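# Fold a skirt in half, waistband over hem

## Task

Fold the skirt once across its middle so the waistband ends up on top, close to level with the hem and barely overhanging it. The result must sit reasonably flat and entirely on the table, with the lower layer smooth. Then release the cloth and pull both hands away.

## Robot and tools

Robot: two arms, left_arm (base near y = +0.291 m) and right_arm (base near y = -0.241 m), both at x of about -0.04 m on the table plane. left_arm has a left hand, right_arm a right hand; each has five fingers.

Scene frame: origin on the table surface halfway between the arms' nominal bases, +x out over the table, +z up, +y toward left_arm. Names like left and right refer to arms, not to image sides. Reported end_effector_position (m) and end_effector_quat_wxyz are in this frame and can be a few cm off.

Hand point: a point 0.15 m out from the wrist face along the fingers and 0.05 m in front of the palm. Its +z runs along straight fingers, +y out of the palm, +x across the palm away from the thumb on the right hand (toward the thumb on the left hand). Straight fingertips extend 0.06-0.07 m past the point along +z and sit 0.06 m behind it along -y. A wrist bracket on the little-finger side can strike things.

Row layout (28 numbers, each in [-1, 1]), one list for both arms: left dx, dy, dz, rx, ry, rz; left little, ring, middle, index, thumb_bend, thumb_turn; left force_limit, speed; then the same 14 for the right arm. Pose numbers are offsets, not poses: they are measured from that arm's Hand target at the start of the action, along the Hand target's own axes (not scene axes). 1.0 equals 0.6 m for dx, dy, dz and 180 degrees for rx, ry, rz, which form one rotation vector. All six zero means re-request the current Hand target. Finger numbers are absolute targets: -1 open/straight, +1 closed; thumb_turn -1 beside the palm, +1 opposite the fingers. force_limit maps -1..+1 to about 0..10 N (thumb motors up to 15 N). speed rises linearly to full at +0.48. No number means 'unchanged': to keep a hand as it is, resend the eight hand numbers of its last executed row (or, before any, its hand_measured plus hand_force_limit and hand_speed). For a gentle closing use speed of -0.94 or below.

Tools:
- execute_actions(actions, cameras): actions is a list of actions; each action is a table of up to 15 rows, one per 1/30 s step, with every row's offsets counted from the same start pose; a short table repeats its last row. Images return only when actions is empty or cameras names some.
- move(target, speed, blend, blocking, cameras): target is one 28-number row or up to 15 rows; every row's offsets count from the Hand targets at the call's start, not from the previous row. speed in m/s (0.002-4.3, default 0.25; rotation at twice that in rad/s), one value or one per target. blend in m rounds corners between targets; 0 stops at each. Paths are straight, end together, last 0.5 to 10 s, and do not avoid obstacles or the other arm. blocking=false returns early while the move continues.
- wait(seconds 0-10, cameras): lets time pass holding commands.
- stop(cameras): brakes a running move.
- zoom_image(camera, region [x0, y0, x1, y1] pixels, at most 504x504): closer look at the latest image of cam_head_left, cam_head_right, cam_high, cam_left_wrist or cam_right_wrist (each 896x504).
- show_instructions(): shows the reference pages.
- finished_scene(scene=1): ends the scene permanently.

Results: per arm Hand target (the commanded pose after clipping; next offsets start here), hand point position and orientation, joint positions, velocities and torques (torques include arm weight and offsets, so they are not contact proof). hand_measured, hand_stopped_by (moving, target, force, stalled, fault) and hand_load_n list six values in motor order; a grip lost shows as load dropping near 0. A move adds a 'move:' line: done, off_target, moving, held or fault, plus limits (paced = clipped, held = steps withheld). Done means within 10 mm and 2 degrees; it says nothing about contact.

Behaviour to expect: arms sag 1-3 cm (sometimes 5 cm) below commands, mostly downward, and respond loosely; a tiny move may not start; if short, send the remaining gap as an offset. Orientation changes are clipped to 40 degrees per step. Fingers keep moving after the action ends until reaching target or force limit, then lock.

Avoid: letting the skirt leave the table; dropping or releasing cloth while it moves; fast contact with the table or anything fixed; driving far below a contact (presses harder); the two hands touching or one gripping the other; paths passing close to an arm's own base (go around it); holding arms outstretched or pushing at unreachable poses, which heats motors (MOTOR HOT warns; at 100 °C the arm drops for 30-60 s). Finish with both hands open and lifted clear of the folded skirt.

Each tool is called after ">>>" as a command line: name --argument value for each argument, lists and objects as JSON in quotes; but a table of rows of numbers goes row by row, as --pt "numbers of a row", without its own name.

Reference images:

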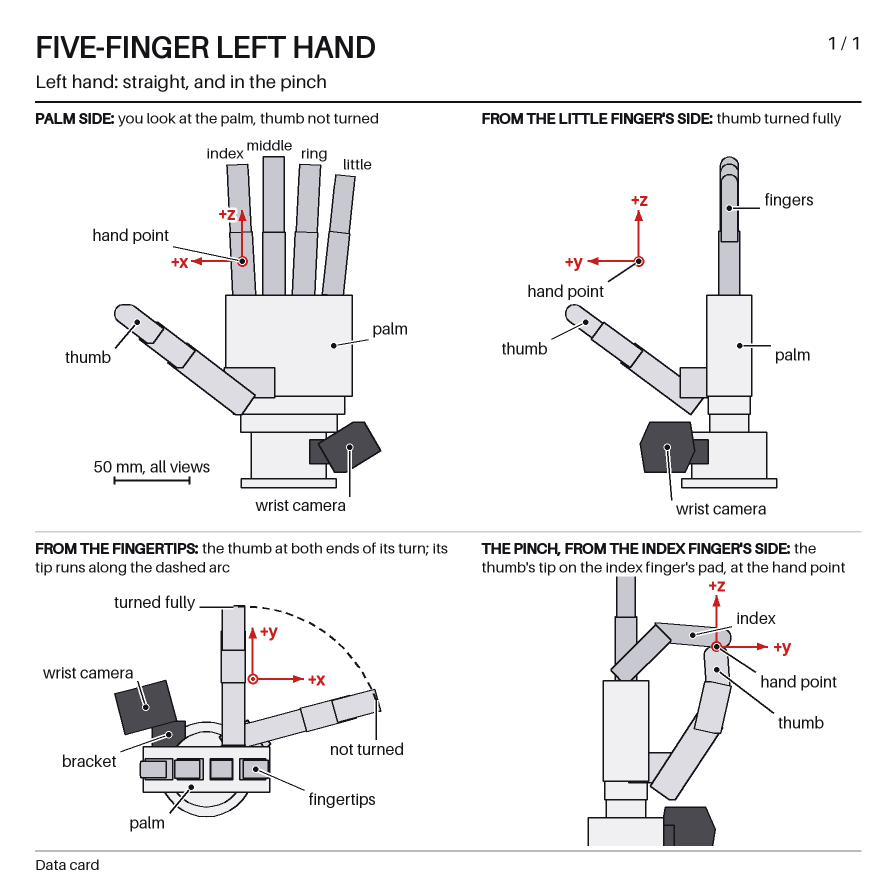

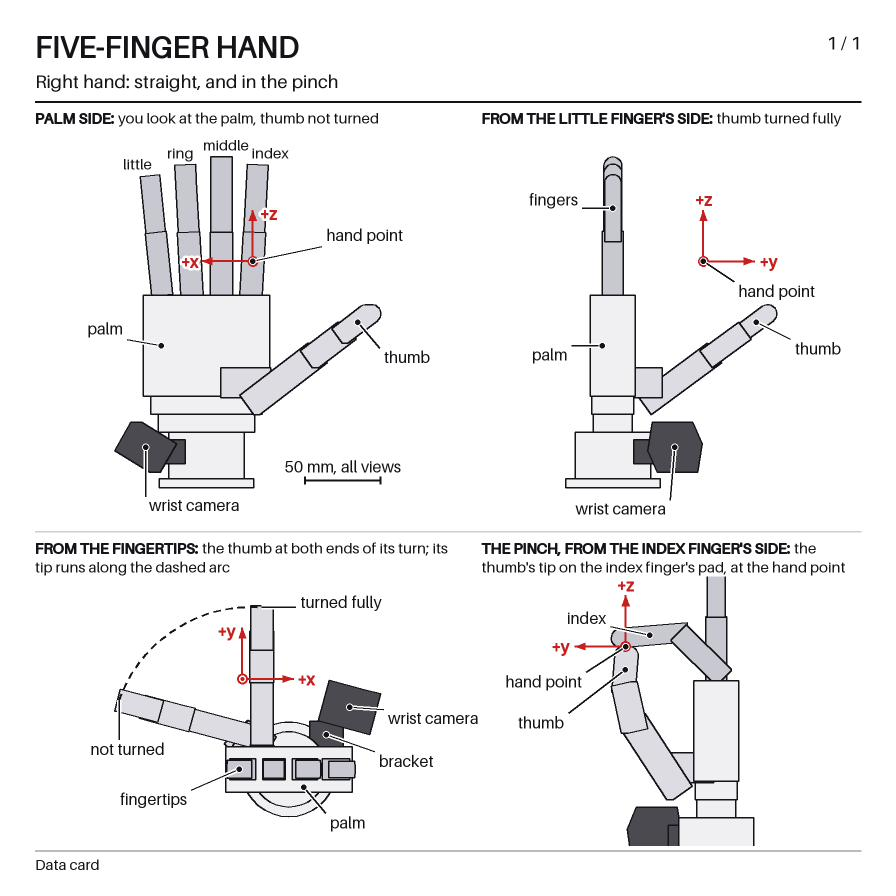

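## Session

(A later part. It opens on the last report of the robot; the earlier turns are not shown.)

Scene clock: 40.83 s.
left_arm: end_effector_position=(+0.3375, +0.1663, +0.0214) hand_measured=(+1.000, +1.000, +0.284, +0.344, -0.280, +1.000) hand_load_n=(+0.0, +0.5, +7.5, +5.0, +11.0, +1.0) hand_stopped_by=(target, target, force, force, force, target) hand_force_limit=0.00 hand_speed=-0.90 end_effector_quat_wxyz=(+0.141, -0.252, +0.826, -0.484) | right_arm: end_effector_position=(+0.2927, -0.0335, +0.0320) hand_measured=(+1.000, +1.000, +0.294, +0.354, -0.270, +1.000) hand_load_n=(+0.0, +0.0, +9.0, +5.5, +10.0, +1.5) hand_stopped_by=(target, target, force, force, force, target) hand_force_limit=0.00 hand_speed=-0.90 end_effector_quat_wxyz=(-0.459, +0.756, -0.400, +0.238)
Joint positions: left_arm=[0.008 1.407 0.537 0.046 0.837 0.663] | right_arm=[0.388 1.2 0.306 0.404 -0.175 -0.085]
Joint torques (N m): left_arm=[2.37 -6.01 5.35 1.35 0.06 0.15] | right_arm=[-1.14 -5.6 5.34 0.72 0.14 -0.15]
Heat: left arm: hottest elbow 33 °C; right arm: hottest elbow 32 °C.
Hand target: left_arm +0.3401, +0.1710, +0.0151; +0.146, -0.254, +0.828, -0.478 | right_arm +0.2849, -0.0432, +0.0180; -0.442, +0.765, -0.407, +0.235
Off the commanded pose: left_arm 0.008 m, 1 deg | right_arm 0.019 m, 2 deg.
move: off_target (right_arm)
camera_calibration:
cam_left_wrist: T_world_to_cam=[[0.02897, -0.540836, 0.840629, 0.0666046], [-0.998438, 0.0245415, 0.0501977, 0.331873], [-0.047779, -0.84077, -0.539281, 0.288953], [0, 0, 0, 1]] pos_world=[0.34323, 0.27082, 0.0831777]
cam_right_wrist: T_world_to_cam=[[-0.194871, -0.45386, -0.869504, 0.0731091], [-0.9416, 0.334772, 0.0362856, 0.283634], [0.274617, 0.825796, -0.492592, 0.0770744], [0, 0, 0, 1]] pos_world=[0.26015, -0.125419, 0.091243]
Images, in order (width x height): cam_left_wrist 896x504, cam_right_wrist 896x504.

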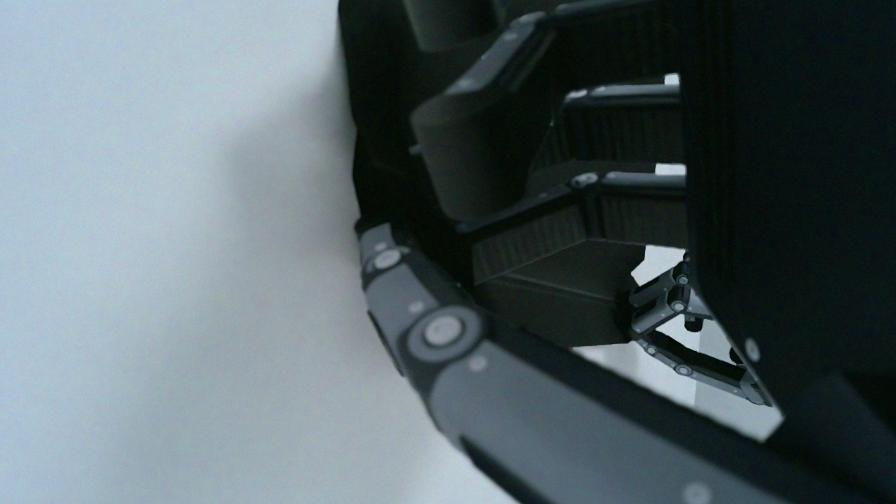

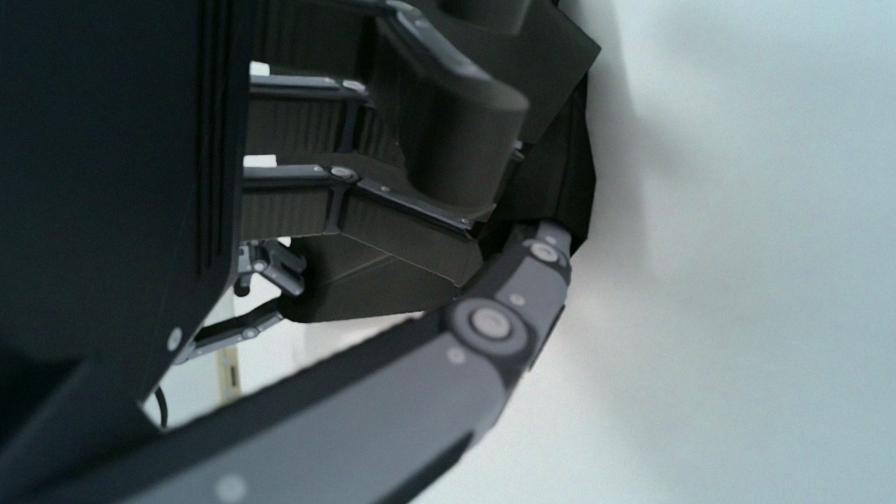

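>>> move --target '[-0.0138, -0.1, -0.0469, 0, 0, 0, 1, 1, 0.3, 0.55, 0.0, 1, 0.0, -0.9, 0.0018, -0.1041, -0.0498, 0, 0, 0, 1, 1, 0.3, 0.55, 0.0, 1, 0.0, -0.9]' --speed 0.06 --cameras '["all"]'

Scene clock: 42.87 s.
left_arm: end_effector_position=(+0.3239, +0.1646, +0.0587) hand_measured=(+1.000, +1.000, +0.284, +0.344, -0.280, +1.000) hand_load_n=(+0.0, +0.0, +8.0, +5.0, +10.5, +1.0) hand_stopped_by=(target, target, force, force, force, target) hand_force_limit=0.00 hand_speed=-0.90 end_effector_quat_wxyz=(+0.114, -0.266, +0.830, -0.478) | right_arm: end_effector_position=(+0.2741, -0.0407, +0.0696) hand_measured=(+1.000, +1.000, +0.294, +0.354, -0.270, +1.000) hand_load_n=(+0.0, +0.0, +9.5, +5.5, +10.5, +2.0) hand_stopped_by=(target, target, force, force, force, target) hand_force_limit=0.00 hand_speed=-0.90 end_effector_quat_wxyz=(-0.438, +0.769, -0.410, +0.219)
Joint positions: left_arm=[0.005 1.29 0.586 -0.183 0.839 0.663] | right_arm=[0.388 0.987 0.362 0.069 -0.18 -0.085]
Joint torques (N m): left_arm=[2.49 -7.36 10.04 0.68 -0.05 0.14] | right_arm=[-1.14 -5.13 11.21 0.54 0.28 -0.15]
Heat: left arm: hottest elbow 33 °C; right arm: hottest elbow 32 °C.
Hand target: left_arm +0.3502, +0.1711, +0.0813; +0.147, -0.254, +0.828, -0.478 | right_arm +0.2900, -0.0411, +0.0871; -0.442, +0.765, -0.407, +0.234
Off the commanded pose: left_arm 0.035 m, 4 deg | right_arm 0.024 m, 2 deg.
move: off_target (left_arm, right_arm)
camera_calibration:
cam_left_wrist: T_world_to_cam=[[0.079486, -0.538348, 0.838966, 0.0180528], [-0.993198, 0.029067, 0.11275, 0.310263], [-0.085085, -0.842221, -0.532376, 0.318833], [0, 0, 0, 1]] pos_world=[0.333845, 0.269228, 0.119611]
cam_right_wrist: T_world_to_cam=[[-0.245585, -0.475251, -0.844881, 0.110268], [-0.939077, 0.33284, 0.085741, 0.262899], [0.240462, 0.814466, -0.528038, 0.117989], [0, 0, 0, 1]] pos_world=[0.24559, -0.131196, 0.132925]

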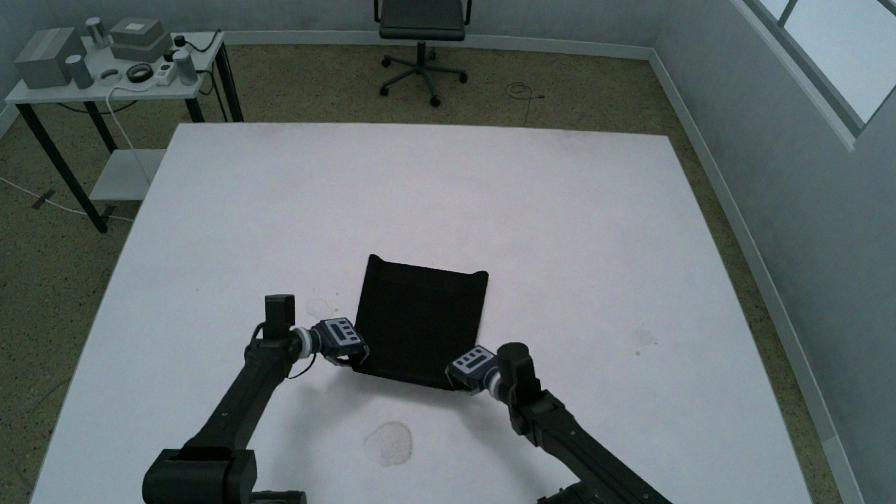

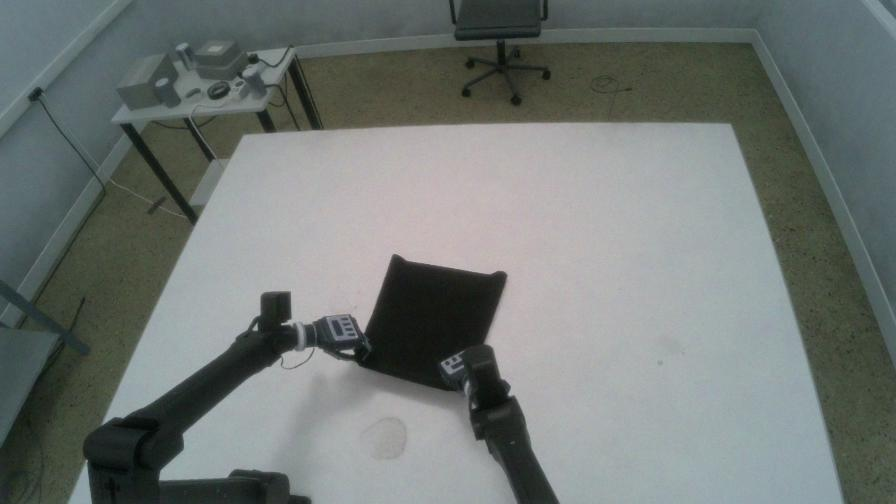

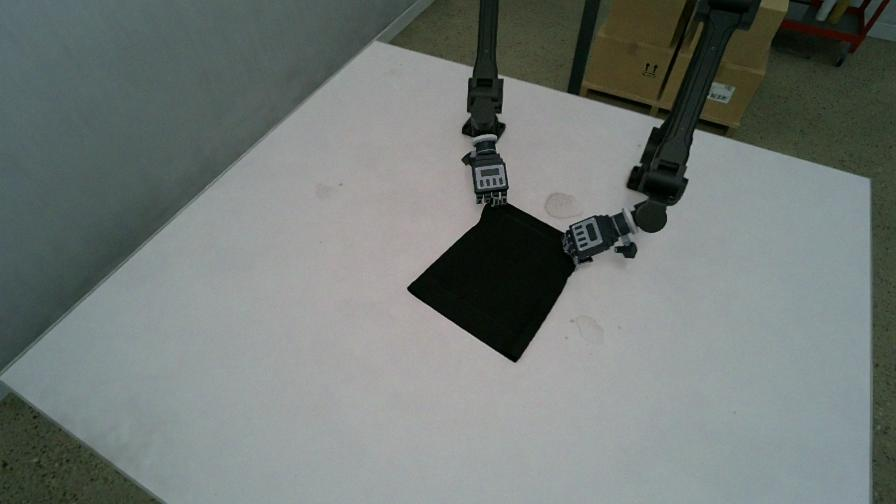

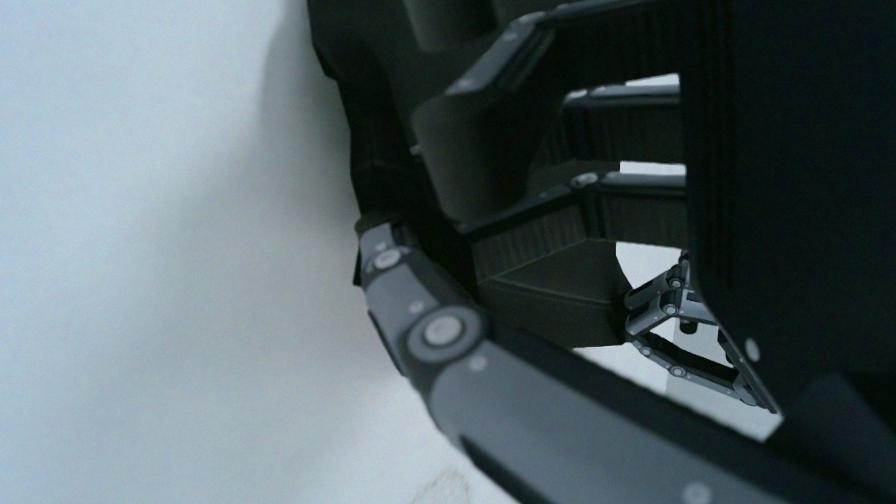

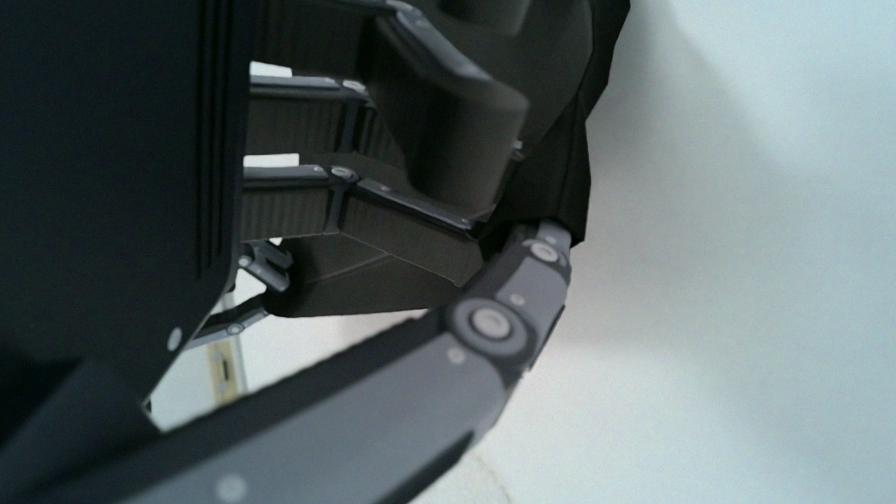

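>>> zoom_image --camera "cam_high" --region '[400, 180, 620, 370]'

>>> zoom_image --camera "cam_head_left" --region '[310, 290, 520, 410]'

>>> zoom_image --camera "cam_head_right" --region '[310, 290, 520, 410]'

Scaled by 2.291 from the camera's 896x504 image, which has a finer 1280x720 frame.

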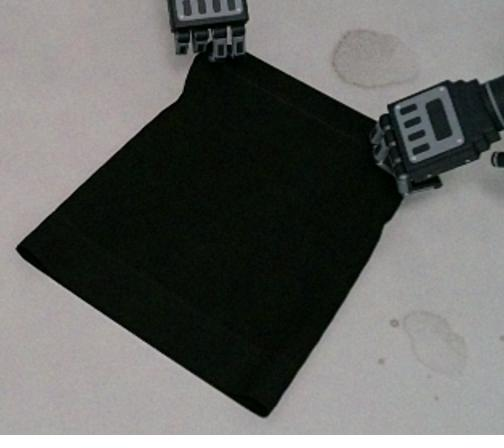

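Scaled by 2.400 from the camera's 896x504 image, which has a finer 1280x720 frame.

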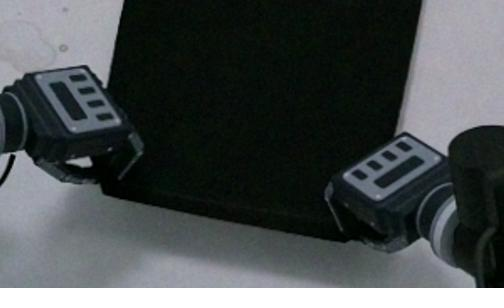

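Scaled by 2.400 from the camera's 896x504 image, which has a finer 1280x720 frame.

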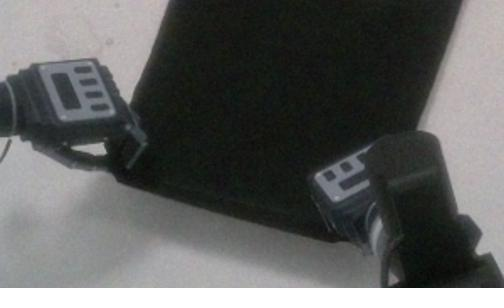

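>>> move --pt "-0.0405 -0.0980 0.0007 -0.0194 -0.0314 -0.0409 1 1 0.3 0.55 0.0 1 0.0 -0.9 0.0510 -0.0925 0.0107 -0.0196 0.0308 0.0402 1 1 0.3 0.55 0.0 1 0.0 -0.9" --pt "-0.1195 -0.2368 0.0078 -0.0778 -0.1254 -0.1635 1 1 0.3 0.55 0.0 1 0.0 -0.9 0.1268 -0.2358 0.0255 -0.0786 0.1233 0.1606 1 1 0.3 0.55 0.0 1 0.0 -0.9" --speed 0.13 --blend '[0.03, 0]' --cameras '["all"]'

Scene clock: 49.07 s.
left_arm: end_effector_position=(+0.4316, +0.1474, +0.1796) hand_measured=(+1.000, +1.000, +0.284, +0.344, -0.280, +1.000) hand_load_n=(+0.0, +0.0, +6.5, +4.5, +9.0, +1.0) hand_stopped_by=(target, target, force, force, force, target) hand_force_limit=0.00 hand_speed=-0.90 end_effector_quat_wxyz=(+0.129, -0.560, +0.749, -0.330) | right_arm: end_effector_position=(+0.3820, -0.0513, +0.1831) hand_measured=(+1.000, +1.000, +0.294, +0.354, -0.270, +1.000) hand_load_n=(+0.0, +0.0, +9.0, +5.0, +10.0, +1.5) hand_stopped_by=(target, target, force, force, force, target) hand_force_limit=0.00 hand_speed=-0.90 end_effector_quat_wxyz=(-0.300, +0.642, -0.678, +0.196)
Joint positions: left_arm=[-0.156 1.344 1.082 -0.63 0.276 0.055] | right_arm=[0.348 1.188 0.95 -0.609 0.126 0.375]
Joint torques (N m): left_arm=[2.02 -8.53 12.16 0.73 -0.35 0.02] | right_arm=[-2.02 -7.88 13.52 0.34 0.51 -0.01]
Heat: left arm: hottest elbow 34 °C; right arm: hottest elbow 33 °C.
Hand target: left_arm +0.4516, +0.1490, +0.2019; +0.147, -0.557, +0.744, -0.338 | right_arm +0.4022, -0.0573, +0.2019; -0.304, +0.629, -0.685, +0.208
Off the commanded pose: left_arm 0.030 m, 2 deg | right_arm 0.028 m, 2 deg.
move: off_target (left_arm, right_arm)
camera_calibration:
cam_left_wrist: T_world_to_cam=[[0.622822, -0.40989, 0.666396, -0.323512], [-0.755707, -0.535633, 0.376833, 0.337488], [0.202484, -0.7383, -0.643361, 0.258409], [0, 0, 0, 1]] pos_world=[0.404209, 0.238949, 0.254661]
cam_right_wrist: T_world_to_cam=[[-0.70149, -0.166816, -0.692881, 0.389751], [-0.538806, 0.760492, 0.362407, 0.176432], [0.466476, 0.627554, -0.623359, 0.0821329], [0, 0, 0, 1]] pos_world=[0.330156, -0.120701, 0.257309]

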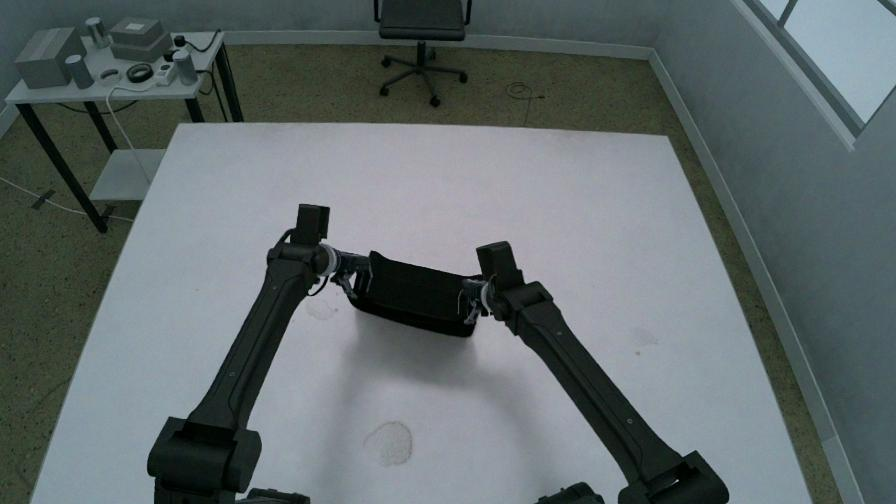

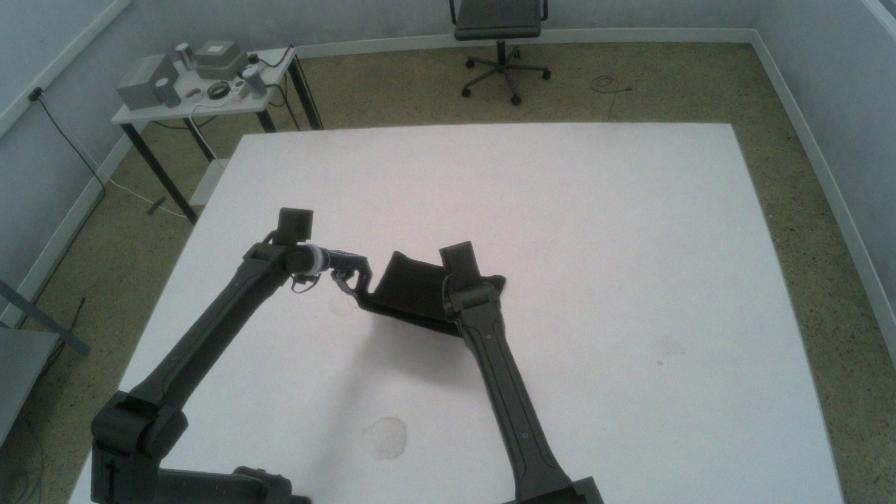

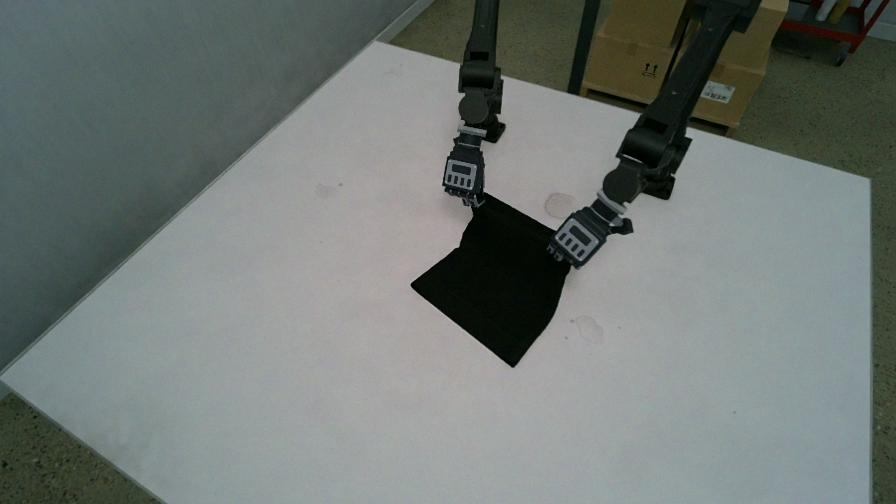

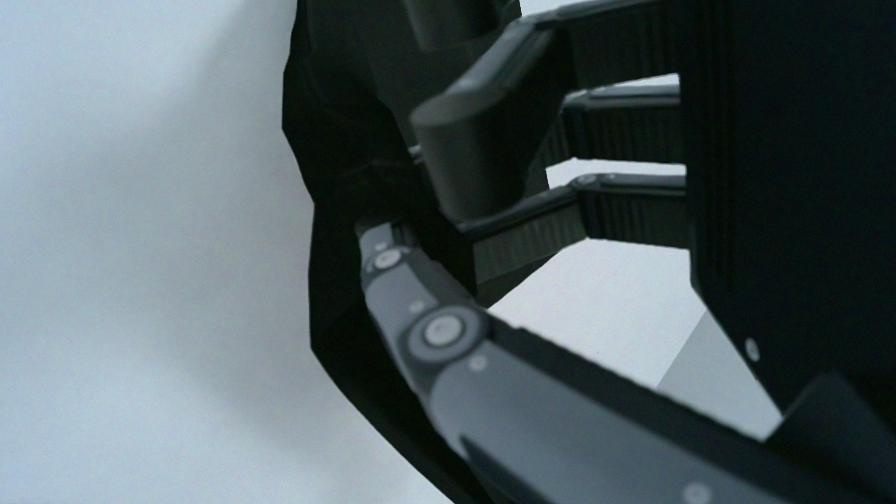

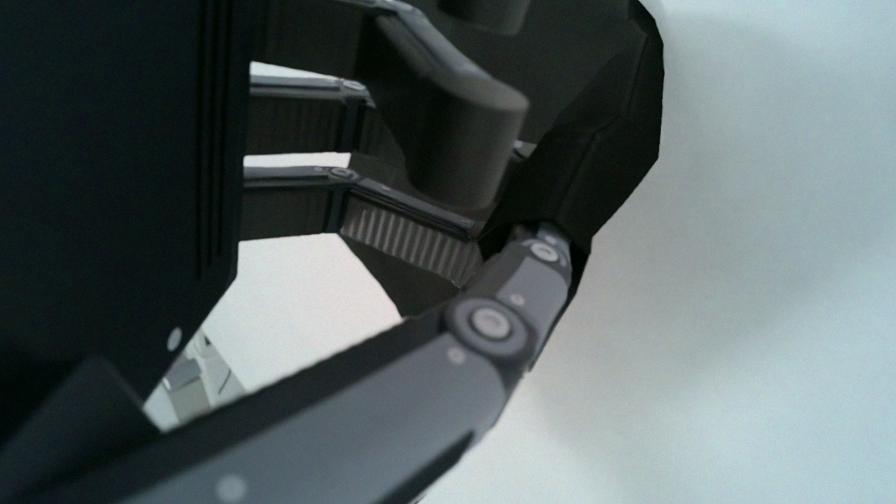

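>>> zoom_image --camera "cam_head_left" --region '[310, 220, 520, 350]'

>>> zoom_image --camera "cam_high" --region '[400, 170, 620, 370]'

Scaled by 2.400 from the camera's 896x504 image, which has a finer 1280x720 frame.

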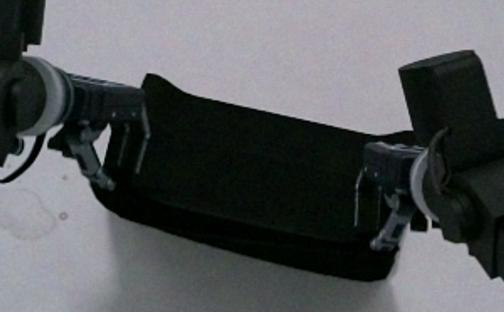

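Scaled by 2.291 from the camera's 896x504 image, which has a finer 1280x720 frame.

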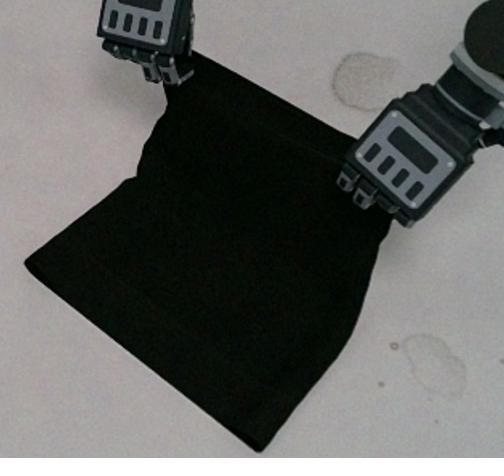

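>>> move --pt "-0.0280 -0.1193 0.1077 -0.0583 -0.0941 -0.1226 1 1 0.3 0.55 0.0 1 0.0 -0.9 0.0212 -0.1162 0.1107 -0.0589 0.0925 0.1205 1 1 0.3 0.55 0.0 1 0.0 -0.9" --pt "-0.0685 -0.1162 0.2788 -0.1166 -0.1881 -0.2452 1 1 0.3 0.55 0.0 1 0.0 -0.9 0.0572 -0.1127 0.2830 -0.1178 0.1849 0.2410 1 1 0.3 0.55 0.0 1 0.0 -0.9" --speed 0.12 --blend '[0.03, 0]' --cameras '["all"]'

Scene clock: 55.80 s.
left_arm: end_effector_position=(+0.6018, +0.1273, +0.1053) hand_measured=(+1.000, +1.000, +0.284, +0.344, -0.280, +1.000) hand_load_n=(+0.0, +0.0, +6.5, +4.5, +9.5, +0.5) hand_stopped_by=(target, target, force, force, force, target) hand_force_limit=0.00 hand_speed=-0.90 end_effector_quat_wxyz=(-0.110, +0.878, -0.464, +0.045) | right_arm: end_effector_position=(+0.5464, -0.0795, +0.1125) hand_measured=(+1.000, +1.000, +0.294, +0.354, -0.270, +1.000) hand_load_n=(+0.0, +0.0, +8.0, +4.5, +10.0, +1.5) hand_stopped_by=(target, target, force, force, force, target) hand_force_limit=0.00 hand_speed=-0.90 end_effector_quat_wxyz=(+0.031, -0.311, +0.942, -0.125)
Joint positions: left_arm=[-0.231 2.057 1.921 -1.286 -0.187 -0.793] | right_arm=[0.219 1.894 1.688 -1.281 0.245 1.161]
Joint torques (N m): left_arm=[1.2 -17.61 11.33 -0.14 -0.29 -0.11] | right_arm=[-1.44 -16.79 12.59 -0.47 0.11 0.13]
Heat: left arm: hottest elbow 35 °C; right arm: hottest elbow 35 °C.
Hand target: left_arm +0.6159, +0.1199, +0.1203; -0.116, +0.879, -0.459, +0.060 | right_arm +0.5662, -0.0828, +0.1181; +0.039, -0.296, +0.946, -0.124
Off the commanded pose: left_arm 0.022 m, 2 deg | right_arm 0.021 m, 2 deg.
move: off_target (left_arm, right_arm)
camera_calibration:
cam_left_wrist: T_world_to_cam=[[0.93144, 0.286673, 0.224137, -0.616164], [0.170312, -0.887745, 0.427671, -0.0344215], [0.321579, -0.360177, -0.875705, 0.065982], [0, 0, 0, 1]] pos_world=[0.558564, 0.169845, 0.210607]
cam_right_wrist: T_world_to_cam=[[-0.769129, 0.578492, -0.271638, 0.500226], [0.436287, 0.785857, 0.438273, -0.227217], [0.467006, 0.218576, -0.856814, -0.0273973], [0, 0, 0, 1]] pos_world=[0.496665, -0.104828, 0.211989]

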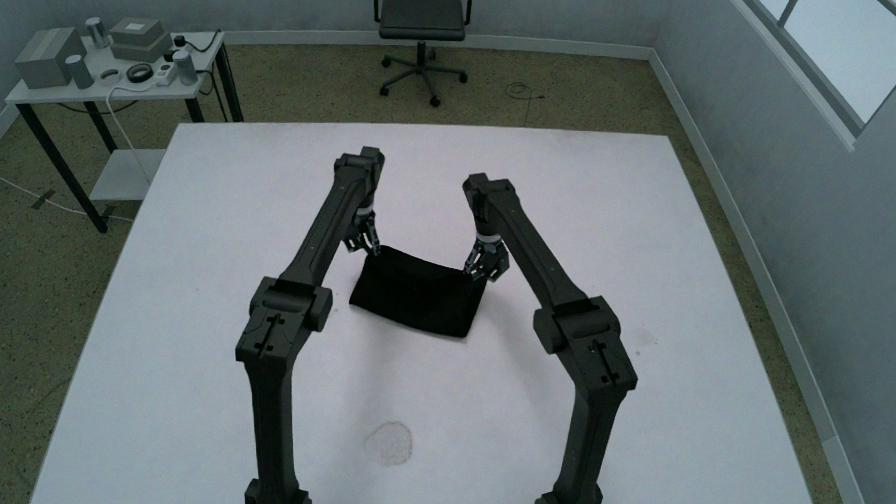

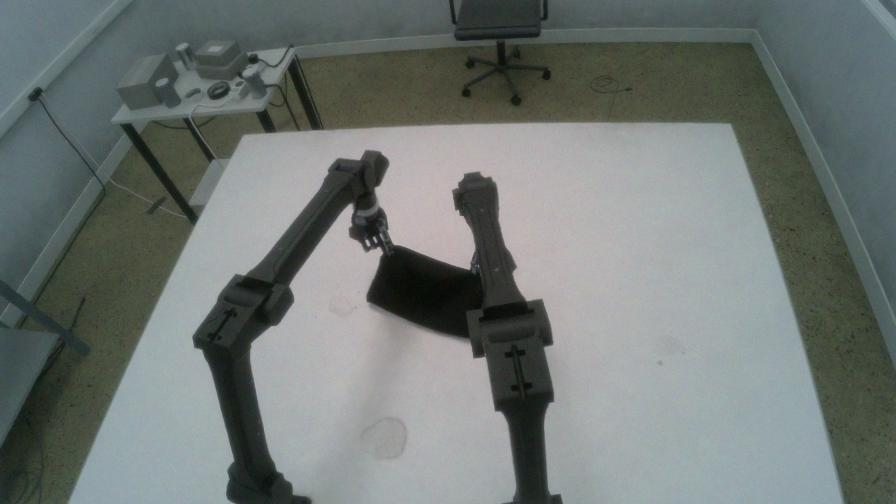

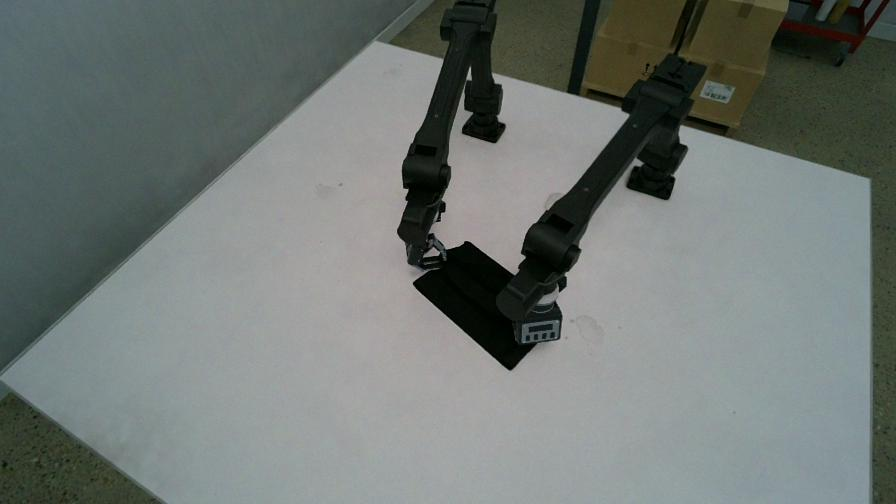

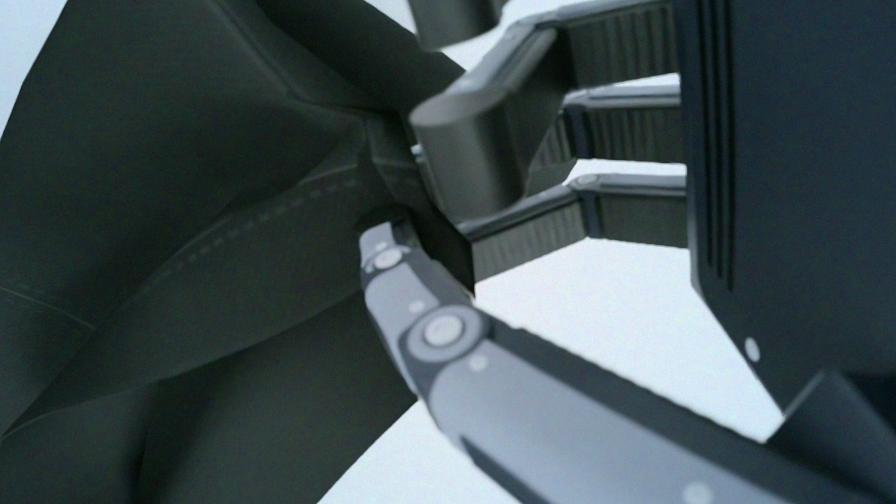

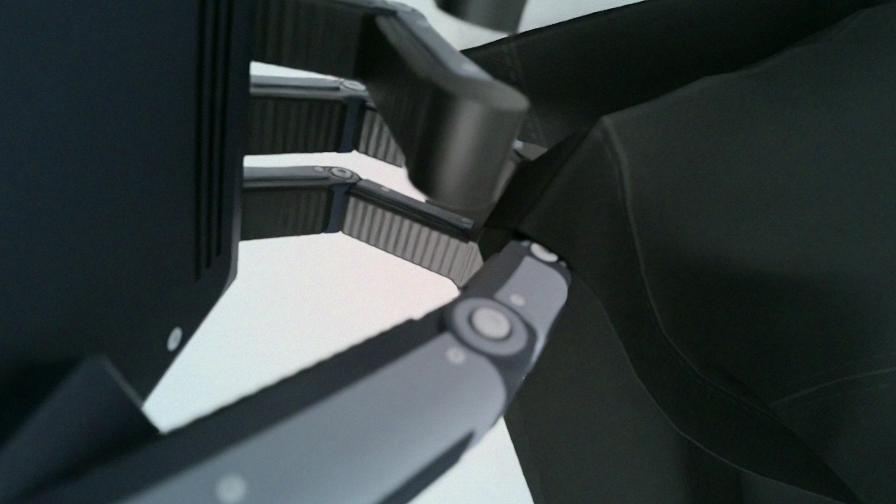

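>>> zoom_image --camera "cam_high" --region '[390, 210, 590, 390]'

>>> zoom_image --camera "cam_head_left" --region '[330, 220, 530, 350]'

>>> zoom_image --camera "cam_left_wrist" --region '[0, 0, 504, 504]'

>>> zoom_image --camera "cam_right_wrist" --region '[392, 0, 896, 504]'

Scaled by 2.520 from the camera's 896x504 image, which has a finer 1280x720 frame.

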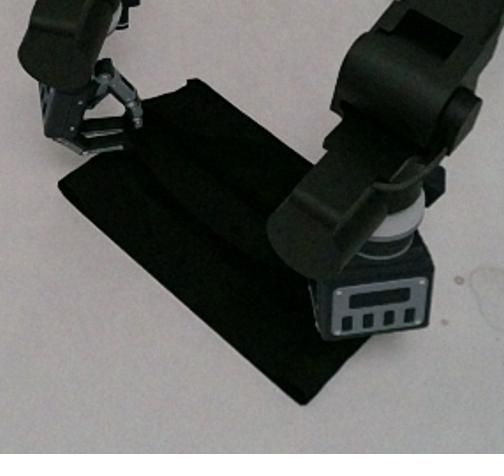

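Scaled by 2.520 from the camera's 896x504 image, which has a finer 1280x720 frame.

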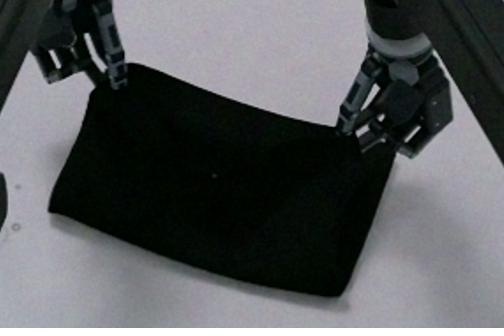

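Scaled by 1.000.

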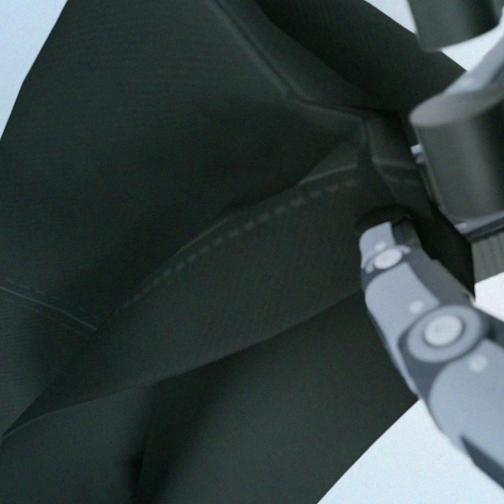

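Scaled by 1.000.

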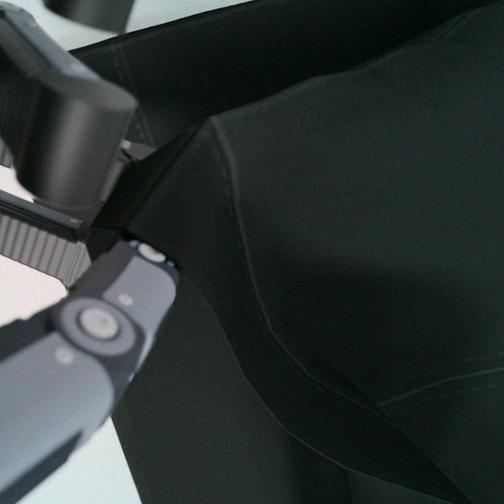

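>>> move --target '[0.0538, -0.0190, 0.0833, 0, 0, 0, 1, 1, 0.3, 0.55, 0.0, 1, 0.0, -0.9, -0.0350, -0.0130, 0.0933, 0, 0, 0, 1, 1, 0.3, 0.55, 0.0, 1, 0.0, -0.9]' --speed 0.06 --cameras '["all"]'

Scene clock: 59.03 s.
left_arm: end_effector_position=(+0.6349, +0.1156, +0.0605) hand_measured=(+1.000, +1.000, +0.284, +0.344, -0.280, +1.000) hand_load_n=(+0.5, +0.0, +6.5, +4.5, +9.5, +0.5) hand_stopped_by=(target, target, force, force, force, target) hand_force_limit=0.00 hand_speed=-0.90 end_effector_quat_wxyz=(-0.108, +0.878, -0.466, +0.036) | right_arm: end_effector_position=(+0.5720, -0.0859, +0.0622) hand_measured=(+1.000, +1.000, +0.294, +0.354, -0.270, +1.000) hand_load_n=(+0.0, +0.0, +8.0, +5.0, +9.5, +1.0) hand_stopped_by=(target, target, force, force, force, target) hand_force_limit=0.00 hand_speed=-0.90 end_effector_quat_wxyz=(+0.023, -0.303, +0.945, -0.124)
Joint positions: left_arm=[-0.238 2.2 2.046 -1.286 -0.188 -0.799] | right_arm=[0.2 1.999 1.715 -1.218 0.243 1.161]
Joint torques (N m): left_arm=[1.2 -19.08 11.12 0.49 -0.3 -0.11] | right_arm=[-1.38 -17.9 12.26 0.38 0.1 -0.07]
Heat: left arm: hottest elbow 36 °C; right arm: hottest elbow 36 °C.
Hand target: left_arm +0.6541, +0.1070, +0.0750; -0.116, +0.879, -0.459, +0.061 | right_arm +0.5960, -0.0889, +0.0660; +0.039, -0.296, +0.946, -0.124
Off the commanded pose: left_arm 0.025 m, 3 deg | right_arm 0.024 m, 2 deg.
move: off_target (left_arm, right_arm)
camera_calibration:
cam_left_wrist: T_world_to_cam=[[0.935412, 0.285365, 0.208736, -0.634978], [0.177434, -0.889549, 0.420975, -0.0352817], [0.305813, -0.356749, -0.882728, 0.021909], [0, 0, 0, 1]] pos_world=[0.593526, 0.157632, 0.166735]
cam_right_wrist: T_world_to_cam=[[-0.761131, 0.593333, -0.261986, 0.506222], [0.458235, 0.777783, 0.430203, -0.224129], [0.459022, 0.207389, -0.86388, -0.0769593], [0, 0, 0, 1]] pos_world=[0.523331, -0.110074, 0.16256]

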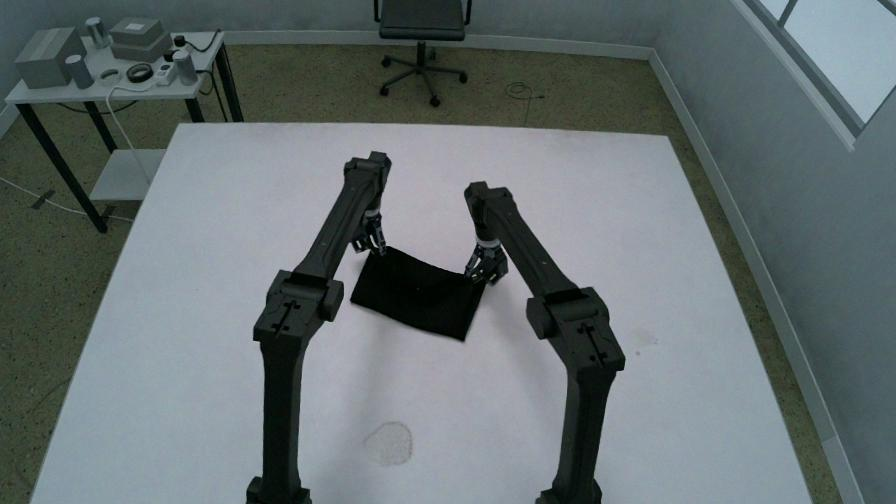

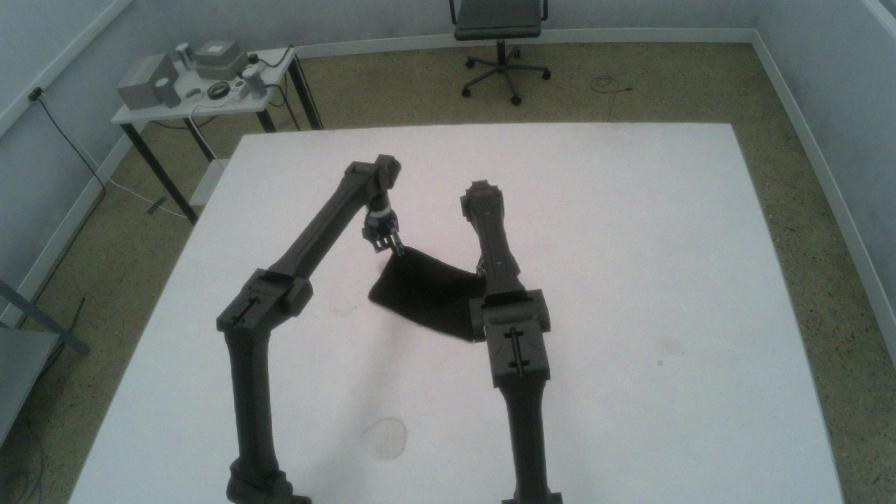

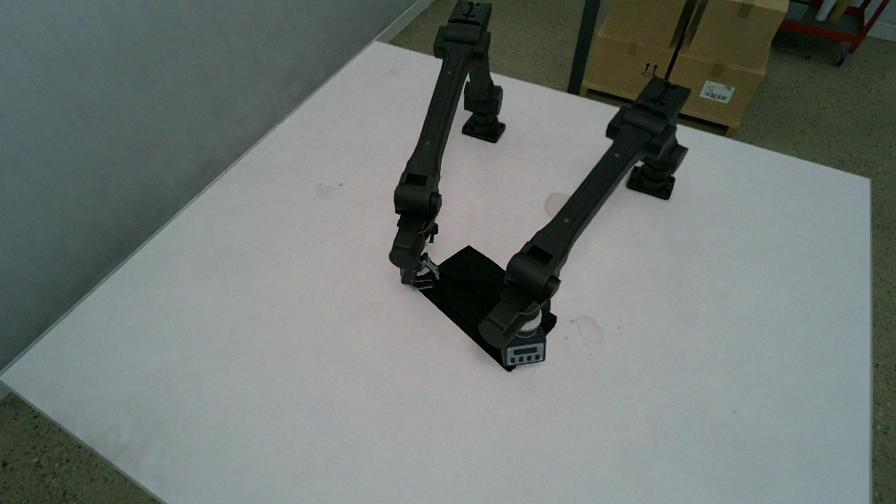

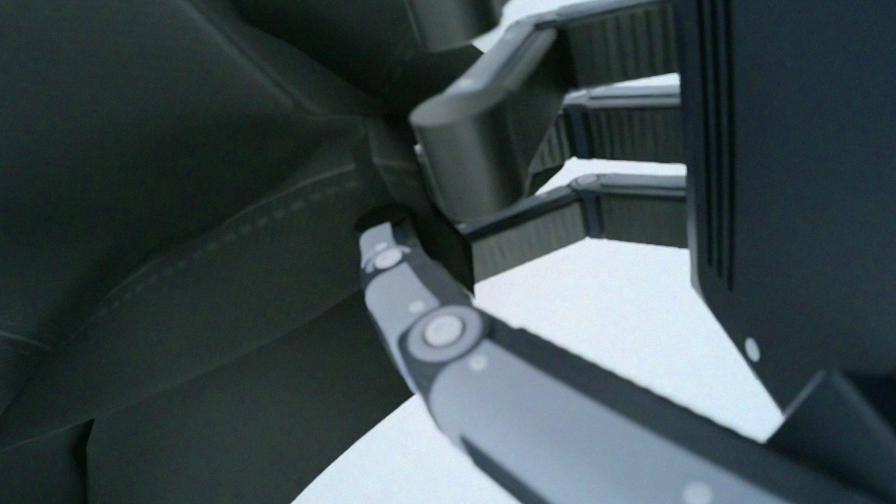

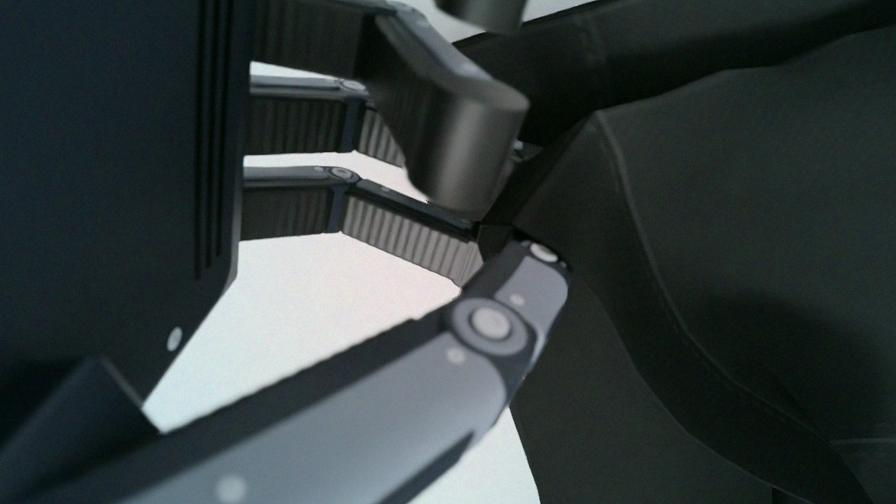

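>>> zoom_image --camera "cam_high" --region '[390, 220, 580, 390]'

>>> zoom_image --camera "cam_head_left" --region '[330, 220, 530, 360]'

>>> zoom_image --camera "cam_head_right" --region '[340, 220, 540, 360]'

Scaled by 2.653 from the camera's 896x504 image, which has a finer 1280x720 frame.

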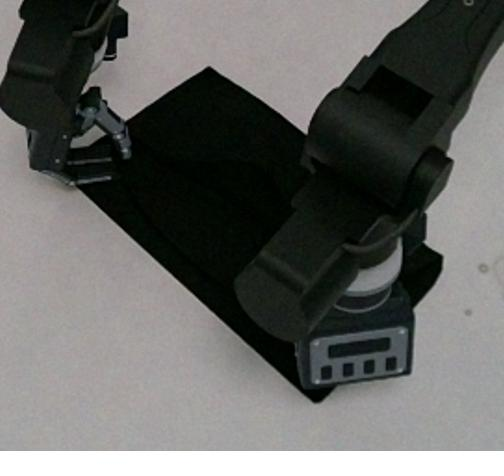

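Scaled by 2.520 from the camera's 896x504 image, which has a finer 1280x720 frame.

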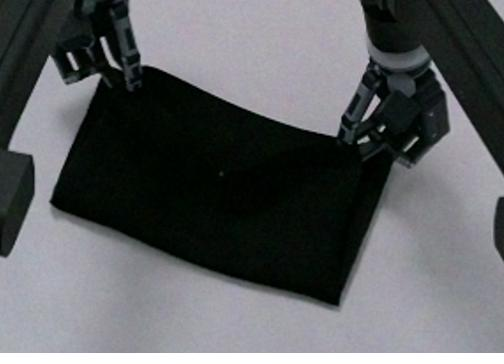

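Scaled by 2.520 from the camera's 896x504 image, which has a finer 1280x720 frame.

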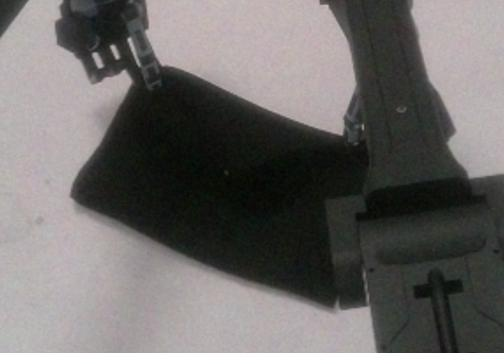

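>>> zoom_image --camera "cam_high" --region '[390, 240, 470, 310]'

>>> zoom_image --camera "cam_head_left" --region '[345, 220, 425, 290]'

>>> zoom_image --camera "cam_head_left" --region '[440, 230, 520, 300]'

Scaled by 6.300 from the camera's 896x504 image, which has a finer 1280x720 frame.

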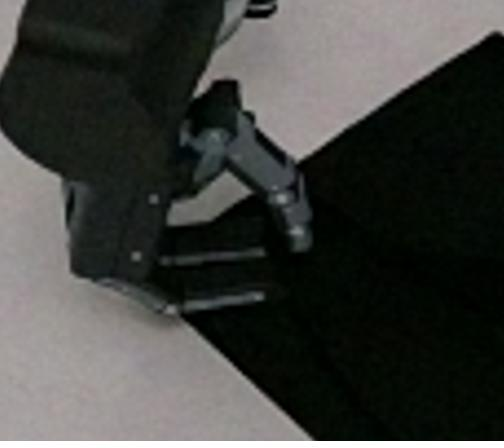

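Scaled by 6.300 from the camera's 896x504 image, which has a finer 1280x720 frame.

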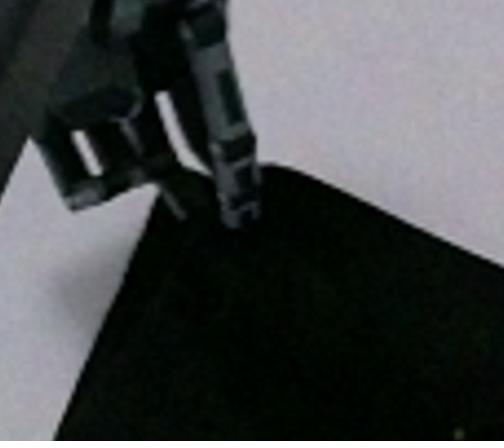

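Scaled by 6.300 from the camera's 896x504 image, which has a finer 1280x720 frame.

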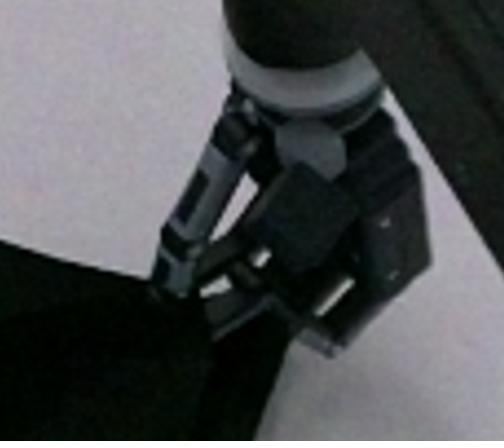

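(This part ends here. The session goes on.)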